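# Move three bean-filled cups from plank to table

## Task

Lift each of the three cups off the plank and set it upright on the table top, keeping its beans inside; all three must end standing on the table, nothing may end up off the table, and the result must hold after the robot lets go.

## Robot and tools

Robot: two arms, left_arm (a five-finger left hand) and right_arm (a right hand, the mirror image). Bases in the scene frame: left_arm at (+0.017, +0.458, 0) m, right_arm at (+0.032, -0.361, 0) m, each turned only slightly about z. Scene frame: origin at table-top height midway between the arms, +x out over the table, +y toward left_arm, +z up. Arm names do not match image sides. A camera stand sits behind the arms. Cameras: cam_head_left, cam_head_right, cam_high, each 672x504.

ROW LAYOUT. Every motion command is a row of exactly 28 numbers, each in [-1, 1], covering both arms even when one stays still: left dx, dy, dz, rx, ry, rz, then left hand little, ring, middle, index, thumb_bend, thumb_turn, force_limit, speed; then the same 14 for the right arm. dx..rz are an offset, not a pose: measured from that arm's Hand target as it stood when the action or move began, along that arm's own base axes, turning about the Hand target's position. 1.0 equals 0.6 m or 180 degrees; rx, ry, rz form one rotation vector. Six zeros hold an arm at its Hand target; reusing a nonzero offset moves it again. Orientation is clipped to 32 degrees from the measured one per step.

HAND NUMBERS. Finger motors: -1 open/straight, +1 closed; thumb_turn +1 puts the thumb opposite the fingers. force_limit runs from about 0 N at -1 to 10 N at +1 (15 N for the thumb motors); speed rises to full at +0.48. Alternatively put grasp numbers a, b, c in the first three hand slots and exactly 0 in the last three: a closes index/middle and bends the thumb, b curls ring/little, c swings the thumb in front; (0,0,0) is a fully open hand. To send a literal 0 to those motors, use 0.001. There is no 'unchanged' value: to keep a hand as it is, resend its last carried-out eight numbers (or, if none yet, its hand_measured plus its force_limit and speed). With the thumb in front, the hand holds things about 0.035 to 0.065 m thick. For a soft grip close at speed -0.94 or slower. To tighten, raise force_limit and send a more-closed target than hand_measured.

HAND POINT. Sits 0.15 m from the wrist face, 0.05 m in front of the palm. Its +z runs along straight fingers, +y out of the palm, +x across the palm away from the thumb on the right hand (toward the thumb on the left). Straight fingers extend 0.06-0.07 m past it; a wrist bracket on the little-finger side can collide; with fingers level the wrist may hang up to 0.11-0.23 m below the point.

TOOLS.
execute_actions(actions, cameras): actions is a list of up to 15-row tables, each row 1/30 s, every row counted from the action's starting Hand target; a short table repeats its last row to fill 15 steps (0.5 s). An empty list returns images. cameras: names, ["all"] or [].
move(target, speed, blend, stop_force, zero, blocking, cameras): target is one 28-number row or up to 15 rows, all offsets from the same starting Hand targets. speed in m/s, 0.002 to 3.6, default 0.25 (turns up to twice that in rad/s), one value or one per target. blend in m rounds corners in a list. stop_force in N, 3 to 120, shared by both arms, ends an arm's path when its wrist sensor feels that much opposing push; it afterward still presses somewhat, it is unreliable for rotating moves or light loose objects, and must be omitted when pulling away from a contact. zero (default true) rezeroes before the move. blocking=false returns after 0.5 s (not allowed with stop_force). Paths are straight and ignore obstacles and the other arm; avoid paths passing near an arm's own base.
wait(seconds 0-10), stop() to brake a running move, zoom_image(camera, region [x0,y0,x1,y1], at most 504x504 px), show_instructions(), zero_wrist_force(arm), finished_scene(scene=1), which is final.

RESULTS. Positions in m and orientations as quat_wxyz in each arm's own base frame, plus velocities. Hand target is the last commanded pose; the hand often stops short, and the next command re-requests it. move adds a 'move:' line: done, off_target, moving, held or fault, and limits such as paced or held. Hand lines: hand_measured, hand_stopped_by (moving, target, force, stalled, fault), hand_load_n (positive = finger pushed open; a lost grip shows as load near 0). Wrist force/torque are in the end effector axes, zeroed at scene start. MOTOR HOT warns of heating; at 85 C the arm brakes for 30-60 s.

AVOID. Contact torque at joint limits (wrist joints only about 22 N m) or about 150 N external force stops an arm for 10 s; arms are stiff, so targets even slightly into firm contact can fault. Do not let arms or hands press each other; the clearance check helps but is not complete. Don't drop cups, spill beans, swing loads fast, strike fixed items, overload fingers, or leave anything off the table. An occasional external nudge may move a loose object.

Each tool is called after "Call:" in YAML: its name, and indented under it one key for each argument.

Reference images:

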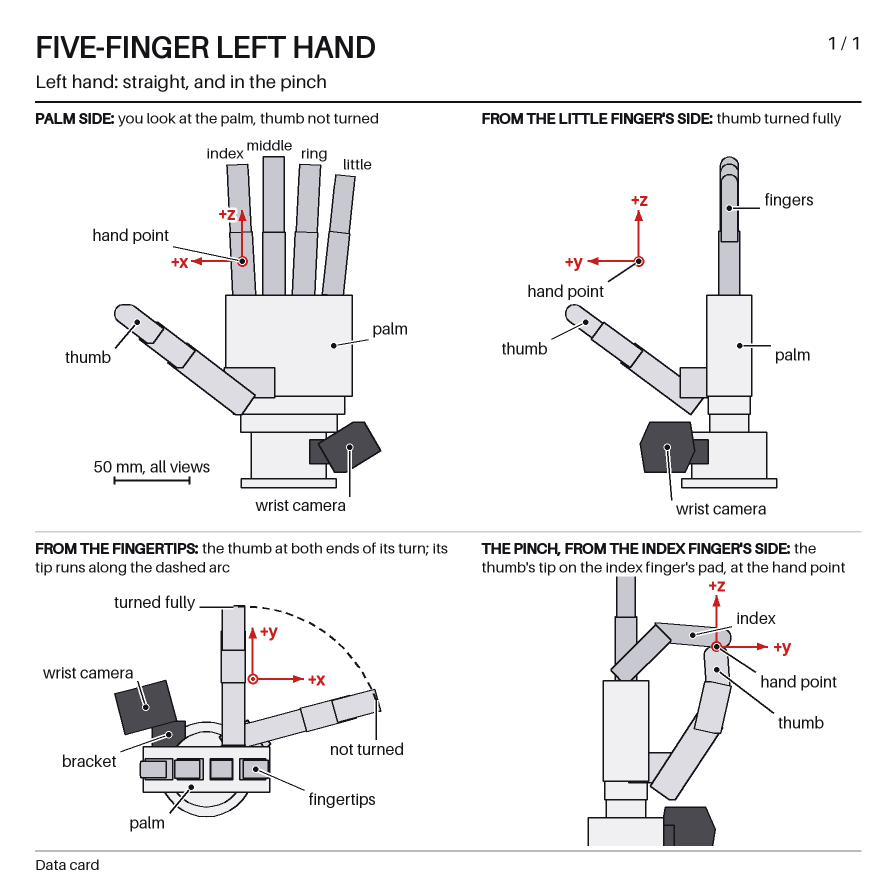

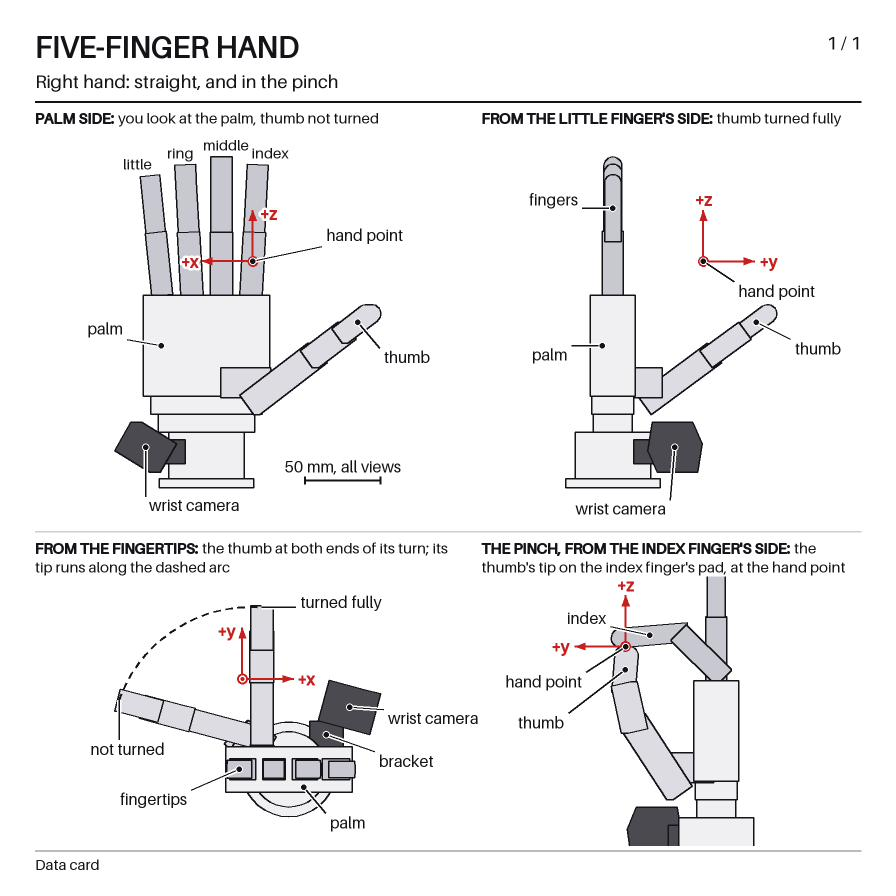

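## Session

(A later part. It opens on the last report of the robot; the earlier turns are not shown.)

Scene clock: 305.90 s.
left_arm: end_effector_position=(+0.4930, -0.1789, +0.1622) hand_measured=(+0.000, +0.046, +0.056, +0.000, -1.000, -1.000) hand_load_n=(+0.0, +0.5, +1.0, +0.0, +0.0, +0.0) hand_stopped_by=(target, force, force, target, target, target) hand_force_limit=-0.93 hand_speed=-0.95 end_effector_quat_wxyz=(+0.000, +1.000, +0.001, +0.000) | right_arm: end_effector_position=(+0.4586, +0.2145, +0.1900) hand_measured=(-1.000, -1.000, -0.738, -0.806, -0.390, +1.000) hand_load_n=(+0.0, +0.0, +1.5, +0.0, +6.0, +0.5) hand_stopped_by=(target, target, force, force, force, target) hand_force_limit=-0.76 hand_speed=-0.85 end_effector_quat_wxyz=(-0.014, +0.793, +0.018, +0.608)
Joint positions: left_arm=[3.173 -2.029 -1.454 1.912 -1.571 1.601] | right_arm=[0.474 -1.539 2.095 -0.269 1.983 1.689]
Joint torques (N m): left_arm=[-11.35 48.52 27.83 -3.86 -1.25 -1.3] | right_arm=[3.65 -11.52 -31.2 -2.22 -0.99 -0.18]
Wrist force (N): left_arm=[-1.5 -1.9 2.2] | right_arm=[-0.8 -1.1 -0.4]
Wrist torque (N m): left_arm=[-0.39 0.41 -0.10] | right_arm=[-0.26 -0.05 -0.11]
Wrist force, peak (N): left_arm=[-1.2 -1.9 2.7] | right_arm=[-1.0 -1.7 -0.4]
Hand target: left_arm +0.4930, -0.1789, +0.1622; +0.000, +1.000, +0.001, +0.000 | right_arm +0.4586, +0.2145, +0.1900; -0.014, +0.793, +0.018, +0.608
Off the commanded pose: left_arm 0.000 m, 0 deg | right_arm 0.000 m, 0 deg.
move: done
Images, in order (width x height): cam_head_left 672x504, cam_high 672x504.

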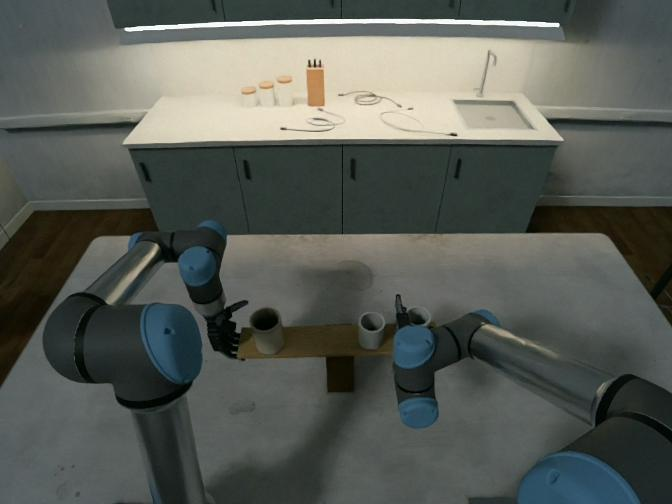

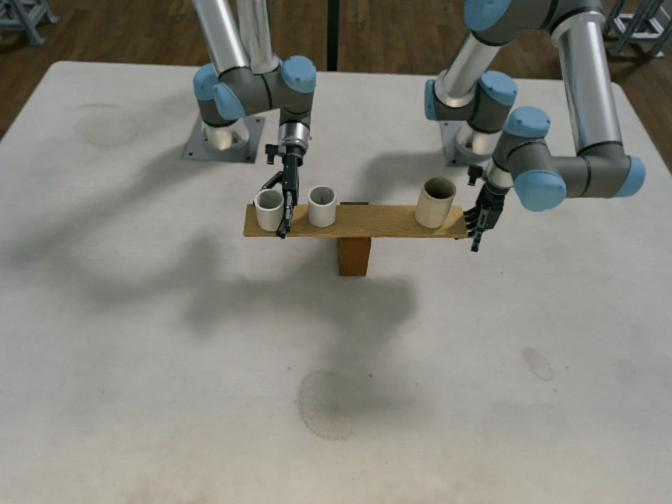

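Call:
move:
  target:
    - [0, 0, 0, 0, 0, 0, 0, 0.22, 0.22, 0, -1, -1, -0.93, -0.95, 0, 0, 0, 0, 0, 0, -1, -1, 0.32, 0.32, -0.1, 1, -0.5, -0.85]
    - [0, 0, 0, 0, 0, 0, 0, 0.22, 0.22, 0, -1, -1, -0.93, -0.95, 0, 0, 0.025, 0, 0, 0, -1, -1, 0.32, 0.32, -0.1, 1, -0.5, -0.85]
  speed: 0.02
  cameras: ["all"]

Call:
zoom_image:
  camera: "cam_high"
  region: [230, 150, 330, 250]

Call:
zoom_image:
  camera: "cam_high"
  region: [230, 130, 500, 290]

Scene clock: 310.87 s.
left_arm: end_effector_position=(+0.4930, -0.1789, +0.1622) hand_measured=(+0.000, +0.046, +0.056, +0.000, -1.000, -1.000) hand_load_n=(+0.0, +1.0, +1.5, +0.0, +0.0, +0.0) hand_stopped_by=(target, force, force, target, target, target) hand_force_limit=-0.93 hand_speed=-0.95 end_effector_quat_wxyz=(+0.000, +1.000, +0.001, +0.000) | right_arm: end_effector_position=(+0.4586, +0.2145, +0.2049) hand_measured=(-1.000, -1.000, -0.670, -0.726, -0.394, +1.000) hand_load_n=(+0.0, +0.0, +1.5, +3.0, +14.0, +0.0) hand_stopped_by=(target, target, force, force, force, target) hand_force_limit=-0.50 hand_speed=-0.85 end_effector_quat_wxyz=(-0.014, +0.793, +0.018, +0.608)
Joint positions: left_arm=[3.173 -2.029 -1.454 1.912 -1.571 1.601] | right_arm=[0.474 -1.56 2.072 -0.226 1.983 1.689]
Joint torques (N m): left_arm=[-11.17 48.32 27.89 -3.88 -1.32 -1.4] | right_arm=[3.98 -34.91 -38.32 0.89 -0.64 -1.7]
Wrist force (N): left_arm=[-1.1 -1.7 3.0] | right_arm=[-2.2 -1.3 0.0]
Wrist torque (N m): left_arm=[-0.40 0.38 -0.09] | right_arm=[-0.27 -0.07 -0.08]
Wrist force, peak (N): left_arm=[-1.1 -1.7 3.8] | right_arm=[-2.6 -1.2 0.2]
Hand target: left_arm +0.4930, -0.1789, +0.1622; +0.000, +1.000, +0.001, +0.000 | right_arm +0.4586, +0.2145, +0.2050; -0.014, +0.793, +0.018, +0.608
Off the commanded pose: left_arm 0.000 m, 0 deg | right_arm 0.000 m, 0 deg.
move: done

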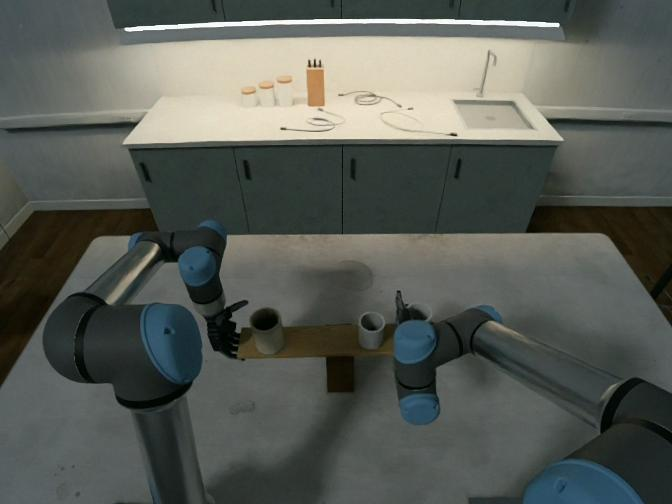

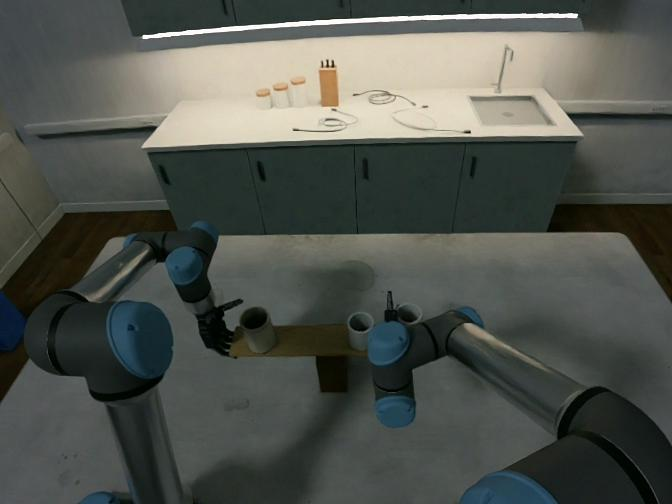

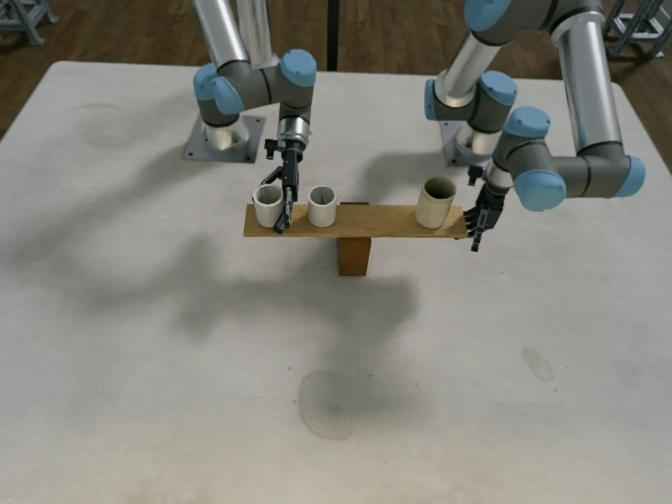

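Scaled by 5.040 from the camera's 672x504 image, which has a finer 960x720 frame.

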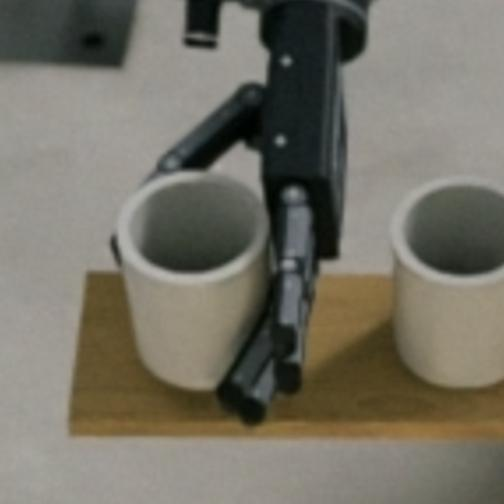

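Scaled by 1.867 from the camera's 672x504 image, which has a finer 960x720 frame.

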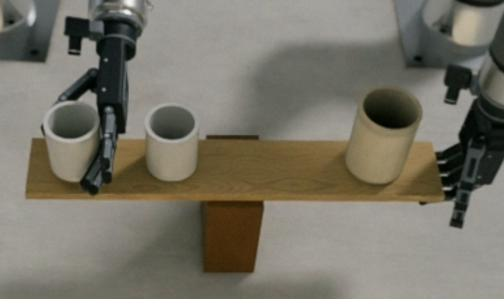

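Call:
move:
  target:
    - [0, 0, 0, 0, 0, 0, 0, 0.22, 0.22, 0, -1, -1, -0.93, -0.95, 0, 0, 0.13, 0, 0, 0, -1, -1, 0.32, 0.32, -0.1, 1, -0.5, -0.85]
    - [0, 0, 0, 0, 0, 0, 0, 0.22, 0.22, 0, -1, -1, -0.93, -0.95, 0.2167, -0.45, 0.13, 0, 0, 0, -1, -1, 0.32, 0.32, -0.1, 1, -0.5, -0.85]
  speed: 0.12
  blend: [0.03, 0]
  cameras: ["all"]

Call:
zoom_image:
  camera: "cam_high"
  region: [80, 80, 240, 240]

Call:
zoom_image:
  camera: "cam_high"
  region: [230, 150, 500, 290]

Scene clock: 321.80 s.
left_arm: end_effector_position=(+0.4930, -0.1789, +0.1622) hand_measured=(+0.000, +0.046, +0.056, +0.000, -1.000, -1.000) hand_load_n=(+0.0, +1.0, +1.5, +0.0, +0.0, +0.0) hand_stopped_by=(target, force, force, target, target, target) hand_force_limit=-0.93 hand_speed=-0.95 end_effector_quat_wxyz=(+0.000, +1.000, +0.001, +0.000) | right_arm: end_effector_position=(+0.5886, -0.0554, +0.2830) hand_measured=(-1.000, -1.000, -0.670, -0.726, -0.394, +1.000) hand_load_n=(+0.0, +0.0, +1.5, +3.0, +14.0, +0.5) hand_stopped_by=(target, target, force, force, force, target) hand_force_limit=-0.50 hand_speed=-0.85 end_effector_quat_wxyz=(-0.014, +0.793, +0.018, +0.608)
Joint positions: left_arm=[3.173 -2.029 -1.454 1.912 -1.571 1.601] | right_arm=[-0.405 -1.619 1.914 -0.005 1.136 1.447]
Joint torques (N m): left_arm=[-11.19 48.47 27.5 -3.77 -1.37 -1.41] | right_arm=[-6.18 -10.88 -40.34 0.75 -2.69 -2.09]
Wrist force (N): left_arm=[-1.5 -1.7 3.8] | right_arm=[-2.6 -1.3 0.2]
Wrist torque (N m): left_arm=[-0.42 0.44 -0.10] | right_arm=[-0.29 -0.04 -0.12]
Wrist force, peak (N): left_arm=[-1.5 -1.7 3.8] | right_arm=[-3.2 -1.2 0.3]
Hand target: left_arm +0.4930, -0.1789, +0.1622; +0.000, +1.000, +0.001, +0.000 | right_arm +0.5887, -0.0555, +0.2830; -0.014, +0.793, +0.018, +0.608
Off the commanded pose: left_arm 0.000 m, 0 deg | right_arm 0.000 m, 0 deg.
move: done

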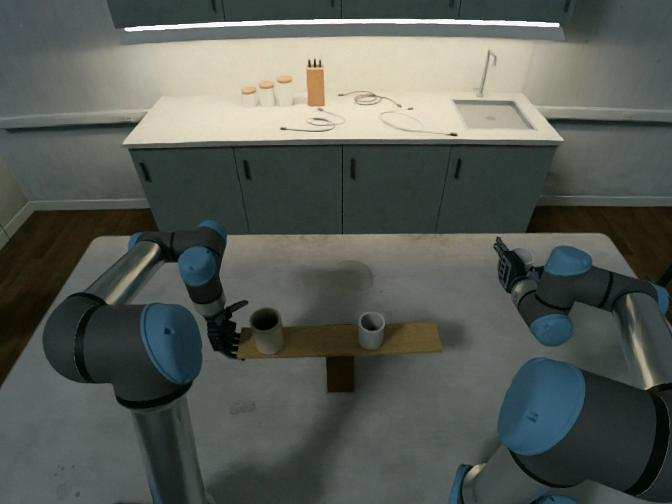

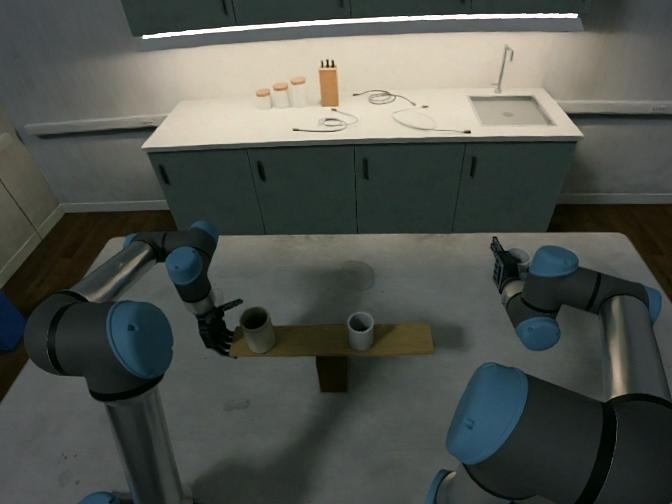

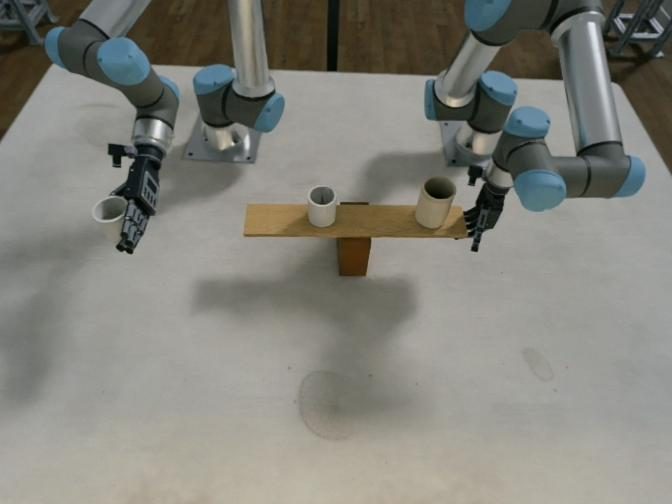

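Scaled by 3.150 from the camera's 672x504 image, which has a finer 960x720 frame.

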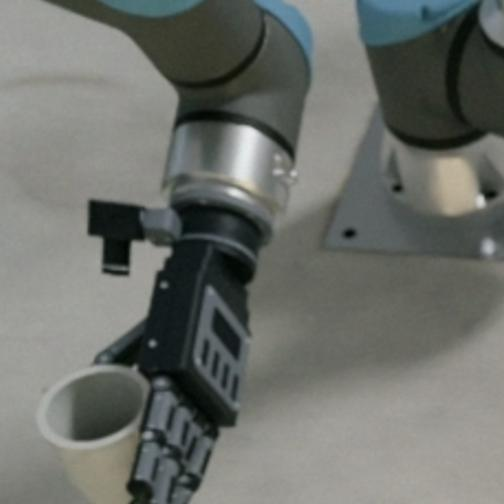

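Scaled by 1.867 from the camera's 672x504 image, which has a finer 960x720 frame.

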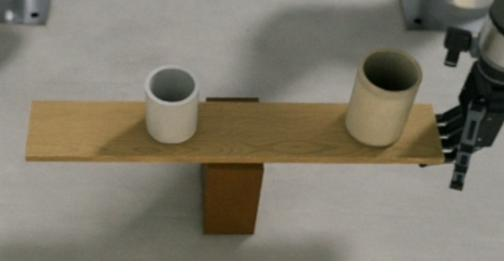

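Call:
move:
  target: [0, 0, 0, 0, 0, 0, 0, 0.22, 0.22, 0, -1, -1, -0.93, -0.95, 0, 0, -0.375, 0, 0, 0, -1, -1, 0.32, 0.32, -0.1, 1, -0.5, -0.85]
  speed: 0.12
  cameras: ["cam_high", "cam_head_left"]

Call:
zoom_image:
  camera: "cam_high"
  region: [80, 120, 240, 280]

Call:
zoom_image:
  camera: "cam_head_left"
  region: [440, 220, 600, 380]

Scene clock: 326.97 s.
left_arm: end_effector_position=(+0.4930, -0.1789, +0.1622) hand_measured=(+0.000, +0.046, +0.056, +0.000, -1.000, -1.000) hand_load_n=(+0.0, +0.5, +1.5, +0.0, +0.0, +0.0) hand_stopped_by=(target, force, force, target, target, target) hand_force_limit=-0.93 hand_speed=-0.95 end_effector_quat_wxyz=(+0.000, +1.000, +0.001, +0.000) | right_arm: end_effector_position=(+0.5886, -0.0555, +0.0581) hand_measured=(-1.000, -1.000, -0.670, -0.726, -0.394, +1.000) hand_load_n=(+0.0, +0.0, +1.5, +3.0, +14.0, +0.0) hand_stopped_by=(target, target, force, force, force, target) hand_force_limit=-0.50 hand_speed=-0.85 end_effector_quat_wxyz=(-0.014, +0.793, +0.018, +0.608)
Joint positions: left_arm=[3.173 -2.029 -1.454 1.912 -1.571 1.601] | right_arm=[-0.405 -1.266 2.219 -0.663 1.136 1.447]
Joint torques (N m): left_arm=[-11.62 47.94 27.05 -3.77 -1.21 -1.38] | right_arm=[5.91 -18.97 -0.63 -2.85 1.07 1.47]
Wrist force (N): left_arm=[-1.2 -1.6 3.4] | right_arm=[-2.6 -1.6 0.3]
Wrist torque (N m): left_arm=[-0.37 0.38 -0.10] | right_arm=[-0.37 -0.06 -0.12]
Wrist force, peak (N): left_arm=[-1.4 -1.6 3.7] | right_arm=[-3.5 -1.6 0.4]
Hand target: left_arm +0.4930, -0.1789, +0.1622; +0.000, +1.000, +0.001, +0.000 | right_arm +0.5887, -0.0555, +0.0580; -0.014, +0.793, +0.018, +0.608
Off the commanded pose: left_arm 0.000 m, 0 deg | right_arm 0.000 m, 0 deg.
move: done
Images, in order (width x height): cam_head_left 672x504, cam_high 672x504.

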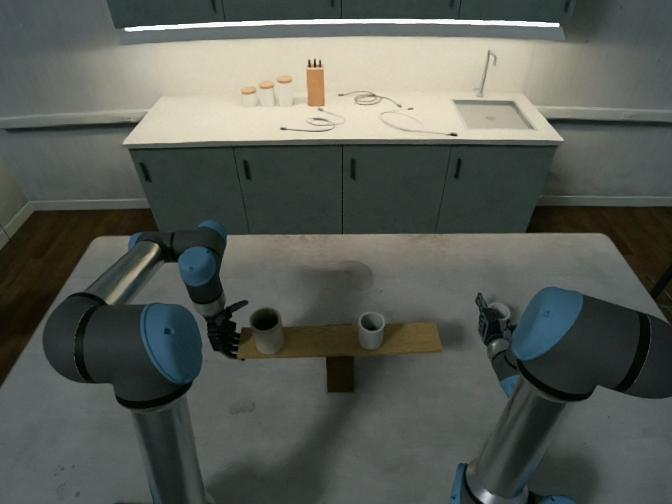

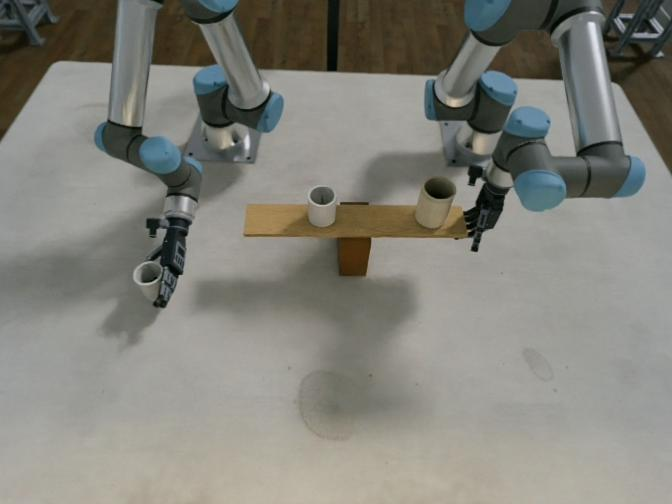

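Scaled by 3.150 from the camera's 672x504 image, which has a finer 960x720 frame.

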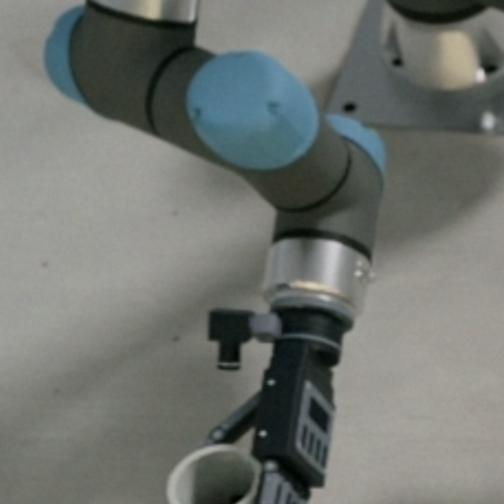

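Scaled by 3.150 from the camera's 672x504 image, which has a finer 960x720 frame.

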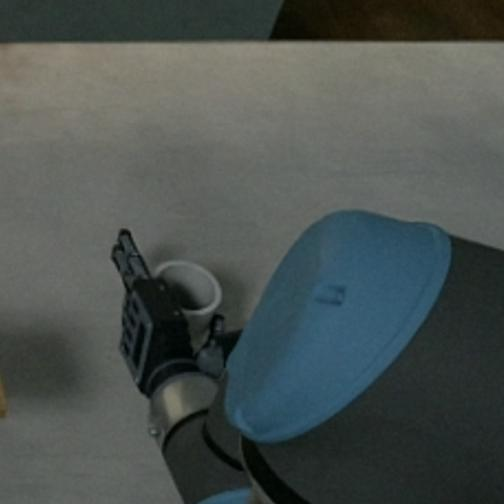

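Call:
move:
  target: [0,0,0,0,0,0, 0,0.22,0.22,0,-1,-1,-0.93,-0.95, 0,0,-0.0383,0,0,0, -1,-1,0.32,0.32,-0.1,1,-0.5,-0.85]
  speed: 0.04
  cameras: ["all"]

Scene clock: 334.63 s.
left_arm: end_effector_position=(+0.4930, -0.1789, +0.1622) hand_measured=(+0.000, +0.046, +0.056, +0.000, -1.000, -1.000) hand_load_n=(+0.0, +0.5, +1.0, +0.5, +0.0, +0.0) hand_stopped_by=(target, force, force, target, target, target) hand_force_limit=-0.93 hand_speed=-0.95 end_effector_quat_wxyz=(+0.000, +1.000, +0.001, +0.000) | right_arm: end_effector_position=(+0.5887, -0.0555, +0.0351) hand_measured=(-1.000, -1.000, -0.670, -0.726, -0.394, +1.000) hand_load_n=(+0.0, +0.0, +2.0, +2.5, +14.0, +0.5) hand_stopped_by=(target, target, force, force, force, target) hand_force_limit=-0.50 hand_speed=-0.85 end_effector_quat_wxyz=(-0.014, +0.793, +0.018, +0.608)
Joint positions: left_arm=[3.173 -2.029 -1.454 1.912 -1.571 1.601] | right_arm=[-0.405 -1.209 2.232 -0.733 1.136 1.447]
Joint torques (N m): left_arm=[-11.35 47.67 27.06 -3.61 -1.12 -1.41] | right_arm=[-2.67 -19.51 0.71 -3.3 -1.11 0.55]
Wrist force (N): left_arm=[-1.3 -1.8 2.8] | right_arm=[-2.3 -1.3 0.3]
Wrist torque (N m): left_arm=[-0.41 0.40 -0.10] | right_arm=[-0.31 -0.09 -0.10]
Wrist force, peak (N): left_arm=[-1.5 -1.8 3.7] | right_arm=[-3.0 -1.5 0.1]
Hand target: left_arm +0.4930, -0.1789, +0.1622; +0.000, +1.000, +0.001, +0.000 | right_arm +0.5887, -0.0555, +0.0350; -0.014, +0.793, +0.018, +0.608
Off the commanded pose: left_arm 0.000 m, 0 deg | right_arm 0.000 m, 0 deg.
move: done

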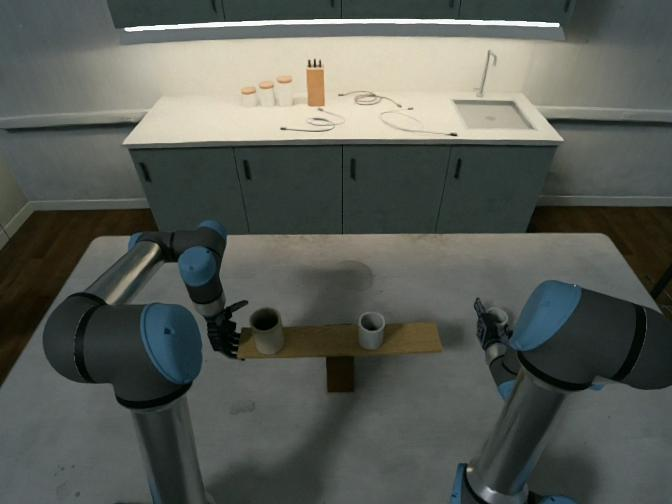

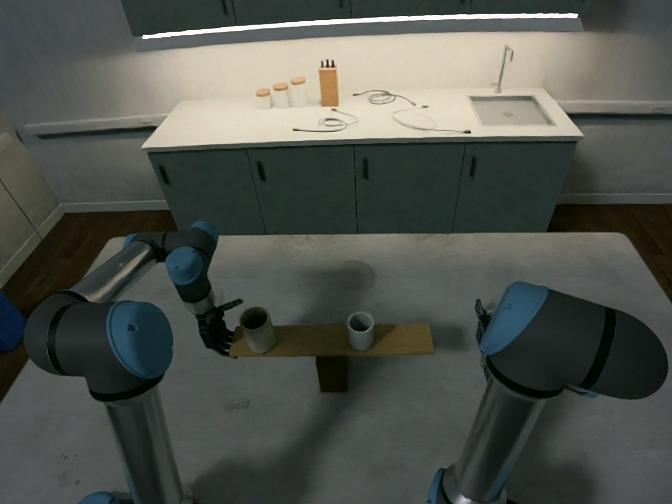

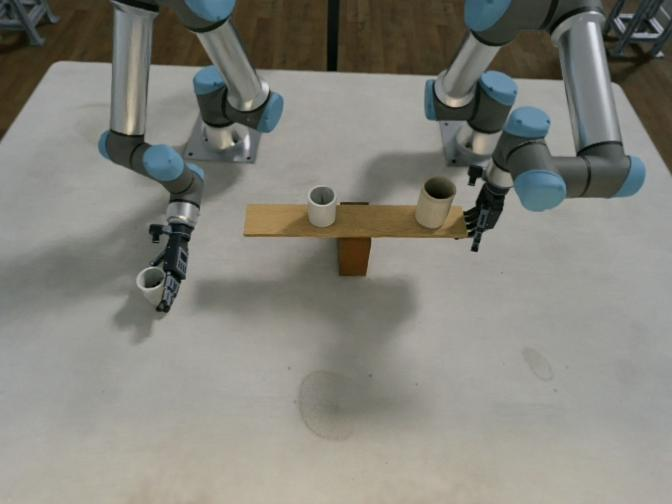

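Call:
move:
  target: [0,0,0,0,0,0, 0,0.22,0.22,0,-1,-1,-0.93,-0.95, 0,0,-0.04,0,0,0, -1,-1,0.32,0.32,-0.1,1,-0.5,-0.85]
  speed: 0.015
  stop_force: 3
  cameras: ["cam_high","cam_head_left"]

Scene clock: 337.43 s.
left_arm: end_effector_position=(+0.4930, -0.1789, +0.1622) hand_measured=(+0.000, +0.046, +0.056, +0.000, -1.000, -1.000) hand_load_n=(+0.0, +0.5, +1.5, +0.0, +0.0, +0.0) hand_stopped_by=(target, force, force, target, target, target) hand_force_limit=-0.93 hand_speed=-0.95 end_effector_quat_wxyz=(+0.000, +1.000, +0.001, +0.000) | right_arm: end_effector_position=(+0.5887, -0.0555, +0.0292) hand_measured=(-1.000, -1.000, -0.670, -0.726, -0.394, +1.000) hand_load_n=(+0.0, +0.0, +1.5, +2.5, +14.0, +0.0) hand_stopped_by=(target, target, force, force, force, target) hand_force_limit=-0.50 hand_speed=-0.85 end_effector_quat_wxyz=(-0.014, +0.793, +0.018, +0.608)
Joint positions: left_arm=[3.173 -2.029 -1.454 1.912 -1.571 1.601] | right_arm=[-0.405 -1.194 2.234 -0.751 1.136 1.447]
Joint torques (N m): left_arm=[-10.62 47.46 27.23 -3.65 -1.02 -1.42] | right_arm=[-2.96 -41.4 -26.92 1.2 -1.04 0.8]
Wrist force (N): left_arm=[-1.0 -1.5 2.8] | right_arm=[1.0 -1.5 -1.3]
Wrist torque (N m): left_arm=[-0.37 0.36 -0.09] | right_arm=[-0.22 0.17 0.01]
Wrist force, peak (N): left_arm=[-1.3 -1.4 3.8] | right_arm=[5.8 -3.5 -6.9]
Hand target: left_arm +0.4930, -0.1789, +0.1622; +0.000, +1.000, +0.001, +0.000 | right_arm +0.5887, -0.0555, +0.0292; -0.014, +0.793, +0.018, +0.608 (not the last commanded pose)
Off the commanded pose: left_arm 0.000 m, 0 deg | right_arm 0.018 m, 0 deg.
move: contact (right_arm)
Images, in order (width x height): cam_head_left 672x504, cam_high 672x504.

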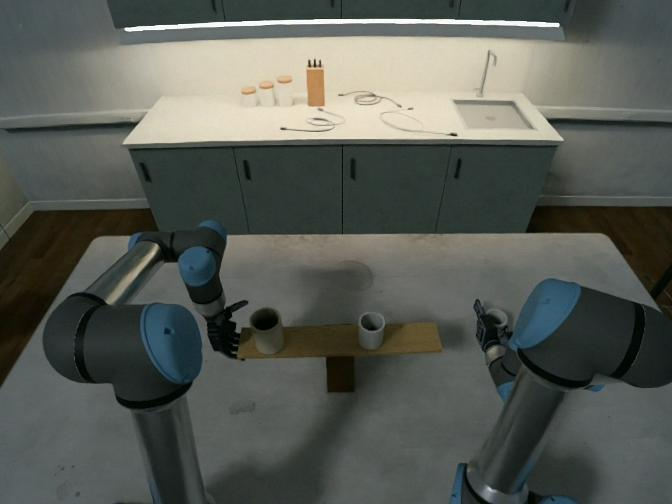

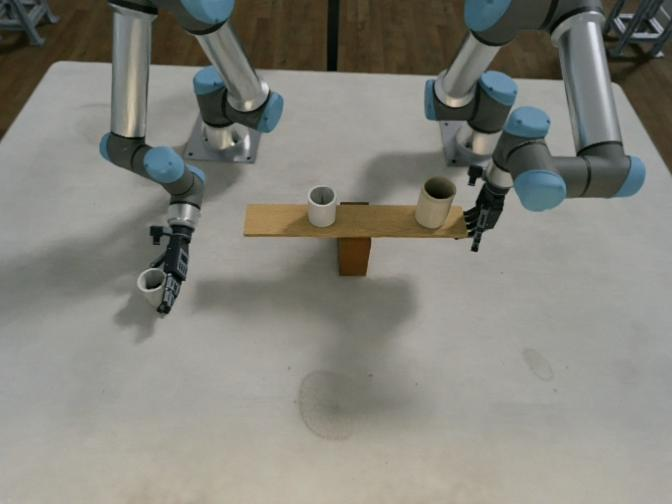

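Call:
zoom_image:
  camera: "cam_high"
  region: [100, 200, 240, 340]

Call:
zoom_image:
  camera: "cam_head_left"
  region: [430, 270, 550, 390]

Scaled by 3.600 from the camera's 672x504 image, which has a finer 960x720 frame.

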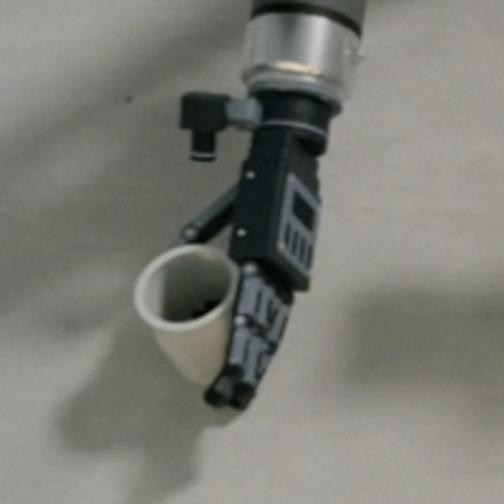

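Scaled by 4.200 from the camera's 672x504 image, which has a finer 960x720 frame.

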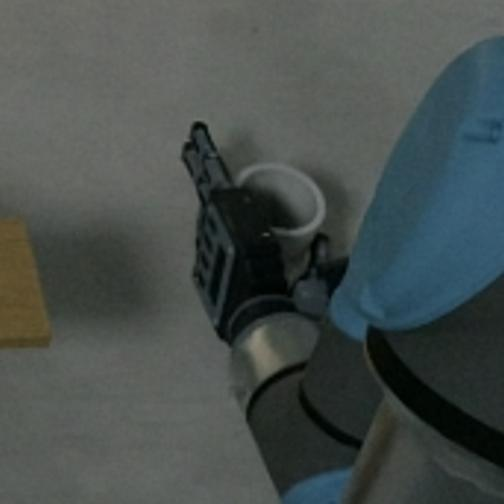

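Call:
zoom_image:
  camera: "cam_high"
  region: [125, 255, 195, 325]

Call:
zoom_image:
  camera: "cam_head_left"
  region: [465, 290, 525, 350]

Scaled by 7.200 from the camera's 672x504 image, which has a finer 960x720 frame.

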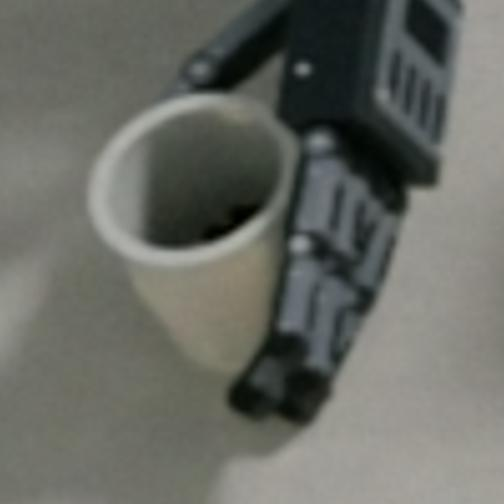

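Scaled by 8.400 from the camera's 672x504 image, which has a finer 960x720 frame.

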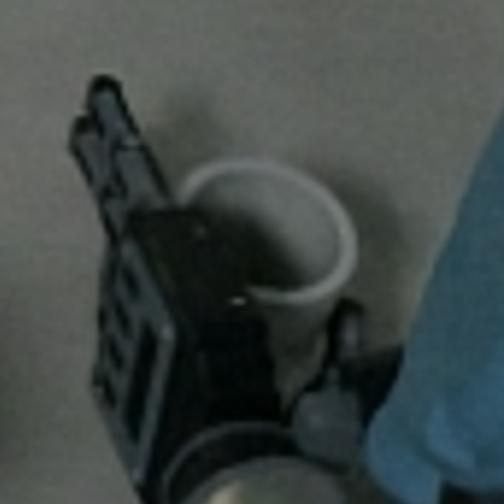

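Call:
move:
  target: [0,0,0,0,0,0, 0,0.22,0.22,0,-1,-1,-0.93,-0.95, 0,0,-0.0083,0,0,0, -1,-1,0.32,0.32,-0.1,1,-0.5,-0.85]
  speed: 0.01
  stop_force: 5
  cameras: ["cam_high","cam_head_left"]

Call:
zoom_image:
  camera: "cam_high"
  region: [125, 255, 195, 325]

Scene clock: 353.87 s.
left_arm: end_effector_position=(+0.4930, -0.1789, +0.1622) hand_measured=(+0.000, +0.046, +0.056, +0.000, -1.000, -1.000) hand_load_n=(+0.0, +0.5, +1.5, +0.0, +0.0, +0.0) hand_stopped_by=(target, force, force, target, target, target) hand_force_limit=-0.93 hand_speed=-0.95 end_effector_quat_wxyz=(+0.000, +1.000, +0.001, +0.000) | right_arm: end_effector_position=(+0.5888, -0.0555, +0.0287) hand_measured=(-1.000, -1.000, -0.670, -0.726, -0.394, +1.000) hand_load_n=(+0.0, +0.0, +1.5, +3.0, +14.0, +0.5) hand_stopped_by=(target, target, force, force, force, target) hand_force_limit=-0.50 hand_speed=-0.85 end_effector_quat_wxyz=(-0.014, +0.793, +0.018, +0.609)
Joint positions: left_arm=[3.173 -2.029 -1.454 1.912 -1.571 1.601] | right_arm=[-0.405 -1.192 2.234 -0.753 1.136 1.447]
Joint torques (N m): left_arm=[-11.23 47.99 27.2 -3.58 -1.03 -1.42] | right_arm=[-2.62 -41.23 -21.17 1.18 -0.94 0.48]
Wrist force (N): left_arm=[-1.2 -1.4 3.8] | right_arm=[1.4 -2.6 -2.9]
Wrist torque (N m): left_arm=[-0.37 0.39 -0.10] | right_arm=[-0.19 0.18 0.05]
Wrist force, peak (N): left_arm=[-1.5 -1.7 3.8] | right_arm=[5.7 -3.7 -6.5]
Hand target: left_arm +0.4930, -0.1789, +0.1622; +0.000, +1.000, +0.001, +0.000 | right_arm +0.5888, -0.0556, +0.0287; -0.014, +0.793, +0.018, +0.609 (not the last commanded pose)
Off the commanded pose: left_arm 0.000 m, 0 deg | right_arm 0.004 m, 0 deg.
move: contact (right_arm)
Images, in order (width x height): cam_head_left 672x504, cam_high 672x504.

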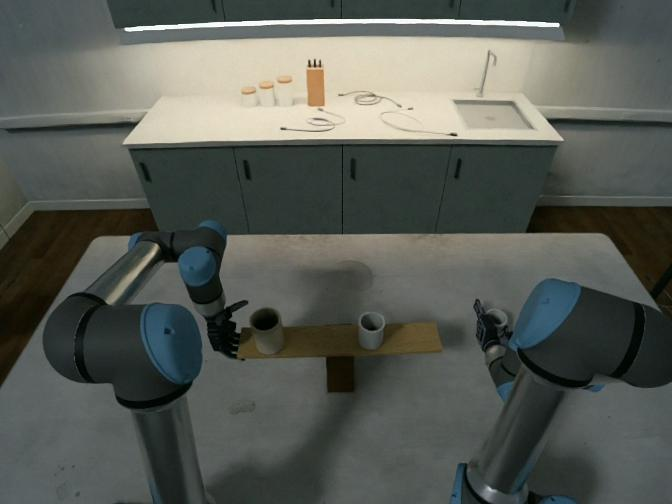

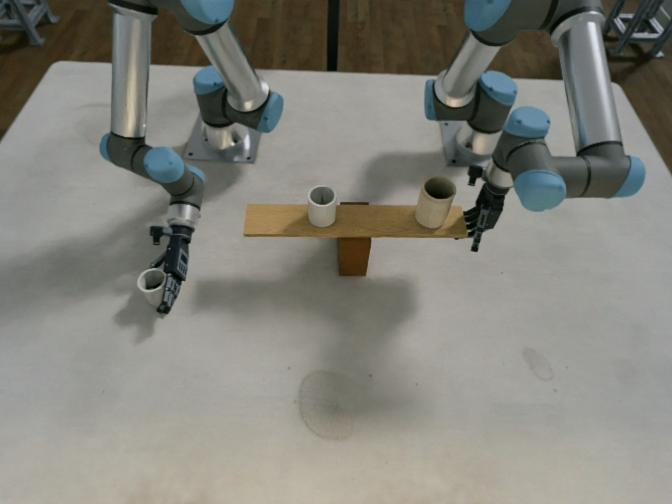

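Scaled by 7.200 from the camera's 672x504 image, which has a finer 960x720 frame.

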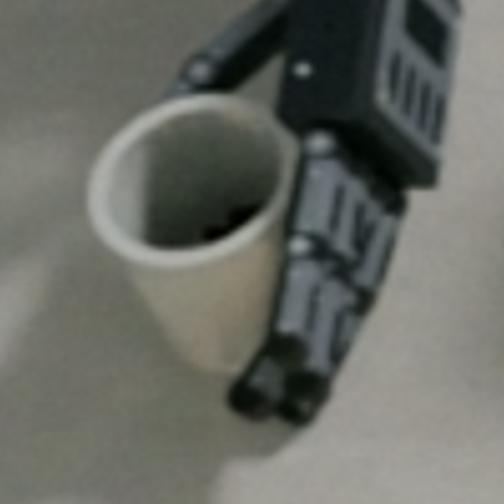

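Call:
execute_actions:
  actions:
    - [[0,0,0,0,0,0, 0,0.22,0.22,0,-1,-1,-0.93,-0.95, 0,0,0,0,0,0, -1,-1,-1,-1,-0.1,1,-0.5,-0.92]]
    - [[0,0,0,0,0,0, 0,0.22,0.22,0,-1,-1,-0.93,-0.95, 0,0,0,0,0,0, -1,-1,-1,-1,-0.1,1,-0.5,-0.92]]
    - [[0,0,0,0,0,0, 0,0.22,0.22,0,-1,-1,-0.93,-0.95, 0,0,0,0,0,0, -1,-1,-1,-1,-0.1,1,-0.5,-0.92]]
  cameras: ["cam_high","cam_head_left"]

Call:
zoom_image:
  camera: "cam_high"
  region: [125, 255, 195, 325]

Scene clock: 357.77 s.
left_arm: end_effector_position=(+0.4930, -0.1789, +0.1622) hand_measured=(+0.000, +0.046, +0.056, +0.000, -1.000, -1.000) hand_load_n=(+0.0, +1.0, +1.5, +0.0, +0.0, +0.0) hand_stopped_by=(target, force, force, target, target, target) hand_force_limit=-0.93 hand_speed=-0.95 end_effector_quat_wxyz=(+0.000, +1.000, +0.001, +0.000) | right_arm: end_effector_position=(+0.5888, -0.0556, +0.0287) hand_measured=(-1.000, -1.000, -1.000, -1.000, -0.390, +1.000) hand_load_n=(+0.0, +0.0, +0.0, -2.0, +0.5, +1.0) hand_stopped_by=(target, target, target, target, force, target) hand_force_limit=-0.50 hand_speed=-0.92 end_effector_quat_wxyz=(-0.014, +0.793, +0.018, +0.609)
Joint positions: left_arm=[3.173 -2.029 -1.454 1.912 -1.571 1.601] | right_arm=[-0.405 -1.192 2.234 -0.753 1.136 1.447]
Joint torques (N m): left_arm=[-11.28 47.71 26.91 -3.48 -0.9 -1.52] | right_arm=[-2.22 -33.67 -14.1 1.09 -1.1 0.62]
Wrist force (N): left_arm=[-1.2 -1.4 2.8] | right_arm=[3.3 1.1 -2.2]
Wrist torque (N m): left_arm=[-0.36 0.39 -0.10] | right_arm=[-0.27 0.24 0.13]
Wrist force, peak (N): left_arm=[-1.4 -1.7 3.8] | right_arm=[2.1 -2.5 -3.2]
Hand target: left_arm +0.4930, -0.1789, +0.1622; +0.000, +1.000, +0.001, +0.000 | right_arm +0.5888, -0.0556, +0.0287; -0.014, +0.793, +0.018, +0.609
Off the commanded pose: left_arm 0.000 m, 0 deg | right_arm 0.000 m, 0 deg.
Step readings (end_effector_position of left_arm | right_arm):
0: (+0.4930, -0.1789, +0.1622) | (+0.5888, -0.0556, +0.0287)
1: (+0.4930, -0.1789, +0.1622) | (+0.5888, -0.0556, +0.0287)
2: (+0.4930, -0.1789, +0.1622) | (+0.5888, -0.0556, +0.0287)
4: (+0.4930, -0.1789, +0.1622) | (+0.5888, -0.0556, +0.0287)
8: (+0.4930, -0.1789, +0.1622) | (+0.5888, -0.0556, +0.0287)
15: (+0.4930, -0.1789, +0.1622) | (+0.5888, -0.0556, +0.0287)
16: (+0.4930, -0.1789, +0.1622) | (+0.5888, -0.0556, +0.0287)
17: (+0.4930, -0.1789, +0.1622) | (+0.5888, -0.0556, +0.0287)
19: (+0.4930, -0.1789, +0.1622) | (+0.5888, -0.0556, +0.0287)
23: (+0.4930, -0.1789, +0.1622) | (+0.5888, -0.0556, +0.0287)
30: (+0.4930, -0.1789, +0.1622) | (+0.5888, -0.0556, +0.0287)
31: (+0.4930, -0.1789, +0.1622) | (+0.5888, -0.0556, +0.0287)
32: (+0.4930, -0.1789, +0.1622) | (+0.5888, -0.0556, +0.0287)
34: (+0.4930, -0.1789, +0.1622) | (+0.5888, -0.0556, +0.0287)
38: (+0.4930, -0.1789, +0.1622) | (+0.5888, -0.0556, +0.0287)
45: (+0.4930, -0.1789, +0.1622) | (+0.5888, -0.0556, +0.0287)
Images, in order (width x height): cam_head_left 672x504, cam_high 672x504.

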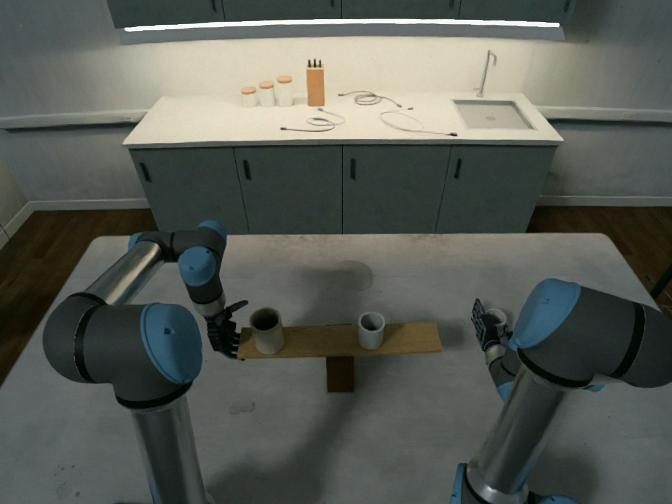

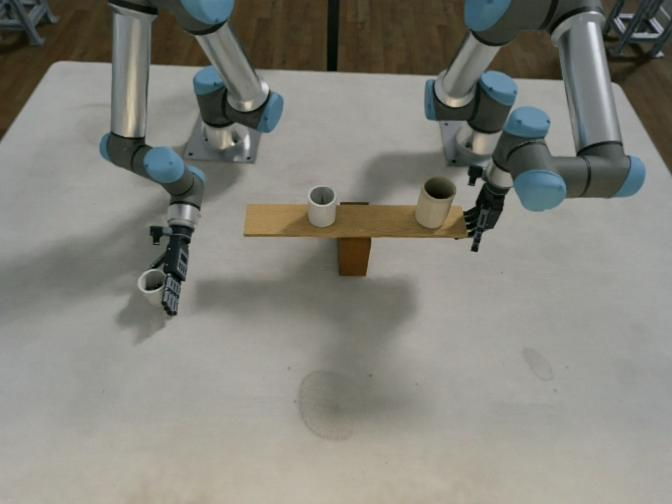

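Scaled by 7.200 from the camera's 672x504 image, which has a finer 960x720 frame.

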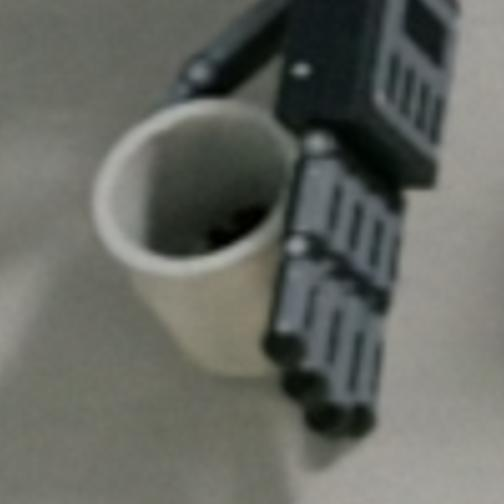

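Call:
execute_actions:
  actions:
    - [[0,0,0,0,0,0, 0,0.22,0.22,0,-1,-1,-0.93,-0.95, 0,0,0,0,0,0, -1,-1,-1,-1,-1,1,-0.5,-0.9]]
    - [[0,0,0,0,0,0, 0,0.22,0.22,0,-1,-1,-0.93,-0.95, 0,0,0,0,0,0, -1,-1,-1,-1,-1,1,-0.5,-0.9]]
    - [[0,0,0,0,0,0, 0,0.22,0.22,0,-1,-1,-0.93,-0.95, 0,0,0,0,0,0, -1,-1,-1,-1,-1,1,-0.5,-0.9]]
    - [[0,0,0,0,0,0, 0,0.22,0.22,0,-1,-1,-0.93,-0.95, 0,0,0,0,0,0, -1,-1,-1,-1,-1,1,-0.5,-0.9]]
  cameras: ["cam_high"]

Call:
zoom_image:
  camera: "cam_high"
  region: [100, 220, 220, 340]

Scene clock: 364.67 s.
left_arm: end_effector_position=(+0.4930, -0.1789, +0.1622) hand_measured=(+0.000, +0.046, +0.056, +0.000, -1.000, -1.000) hand_load_n=(+0.0, +1.0, +1.5, +0.0, +0.0, +0.0) hand_stopped_by=(target, force, force, target, target, target) hand_force_limit=-0.93 hand_speed=-0.95 end_effector_quat_wxyz=(+0.000, +1.000, +0.001, +0.000) | right_arm: end_effector_position=(+0.5888, -0.0556, +0.0287) hand_measured=(-1.000, -1.000, -1.000, -1.000, -1.000, +1.000) hand_load_n=(+0.0, +0.0, +0.0, -2.0, +0.0, +0.5) hand_stopped_by=(target, target, target, target, target, target) hand_force_limit=-0.50 hand_speed=-0.90 end_effector_quat_wxyz=(-0.014, +0.793, +0.018, +0.609)
Joint positions: left_arm=[3.173 -2.029 -1.454 1.912 -1.571 1.601] | right_arm=[-0.405 -1.192 2.234 -0.753 1.136 1.447]
Joint torques (N m): left_arm=[-11.15 47.34 26.3 -3.58 -0.76 -1.51] | right_arm=[-3.19 -22.92 1.69 1.21 -1.15 0.55]
Wrist force (N): left_arm=[-1.5 -1.6 2.8] | right_arm=[3.1 0.0 -2.1]
Wrist torque (N m): left_arm=[-0.37 0.43 -0.12] | right_arm=[-0.30 0.23 0.08]
Wrist force, peak (N): left_arm=[-1.5 -1.7 3.8] | right_arm=[3.3 1.1 -2.4]
Hand target: left_arm +0.4930, -0.1789, +0.1622; +0.000, +1.000, +0.001, +0.000 | right_arm +0.5888, -0.0556, +0.0287; -0.014, +0.793, +0.018, +0.609
Off the commanded pose: left_arm 0.000 m, 0 deg | right_arm 0.000 m, 0 deg.
Step readings (end_effector_position of left_arm | right_arm):
0: (+0.4930, -0.1789, +0.1622) | (+0.5888, -0.0556, +0.0287)
1: (+0.4930, -0.1789, +0.1622) | (+0.5888, -0.0556, +0.0287)
2: (+0.4930, -0.1789, +0.1622) | (+0.5888, -0.0556, +0.0287)
4: (+0.4930, -0.1789, +0.1622) | (+0.5888, -0.0556, +0.0287)
8: (+0.4930, -0.1789, +0.1622) | (+0.5888, -0.0556, +0.0287)
15: (+0.4930, -0.1789, +0.1622) | (+0.5888, -0.0556, +0.0287)
16: (+0.4930, -0.1789, +0.1622) | (+0.5888, -0.0556, +0.0287)
17: (+0.4930, -0.1789, +0.1622) | (+0.5888, -0.0556, +0.0287)
19: (+0.4930, -0.1789, +0.1622) | (+0.5888, -0.0556, +0.0287)
23: (+0.4930, -0.1789, +0.1622) | (+0.5888, -0.0556, +0.0287)
30: (+0.4930, -0.1789, +0.1622) | (+0.5888, -0.0556, +0.0287)
31: (+0.4930, -0.1789, +0.1622) | (+0.5888, -0.0556, +0.0287)
32: (+0.4930, -0.1789, +0.1622) | (+0.5888, -0.0556, +0.0287)
34: (+0.4930, -0.1789, +0.1622) | (+0.5888, -0.0556, +0.0287)
38: (+0.4930, -0.1789, +0.1622) | (+0.5888, -0.0556, +0.0287)
45: (+0.4930, -0.1789, +0.1622) | (+0.5888, -0.0556, +0.0287)
46: (+0.4930, -0.1789, +0.1622) | (+0.5888, -0.0556, +0.0287)
47: (+0.4930, -0.1789, +0.1622) | (+0.5888, -0.0556, +0.0287)
49: (+0.4930, -0.1789, +0.1622) | (+0.5888, -0.0556, +0.0287)
53: (+0.4930, -0.1789, +0.1622) | (+0.5888, -0.0556, +0.0287)
60: (+0.4930, -0.1789, +0.1622) | (+0.5888, -0.0556, +0.0287)
Images, in order (width x height): cam_high 672x504.

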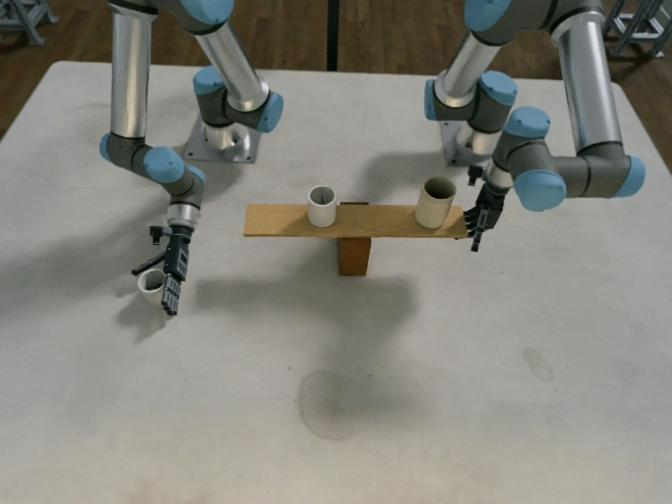

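Scaled by 4.200 from the camera's 672x504 image, which has a finer 960x720 frame.

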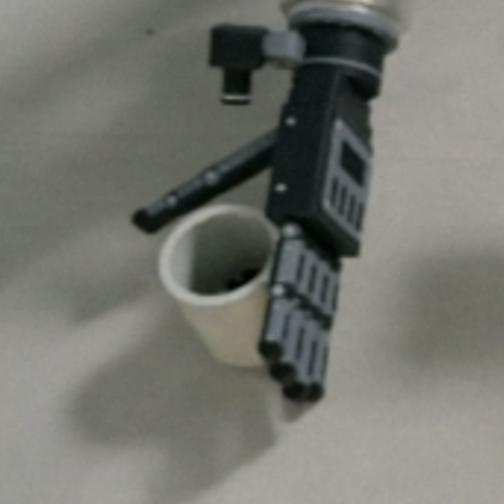

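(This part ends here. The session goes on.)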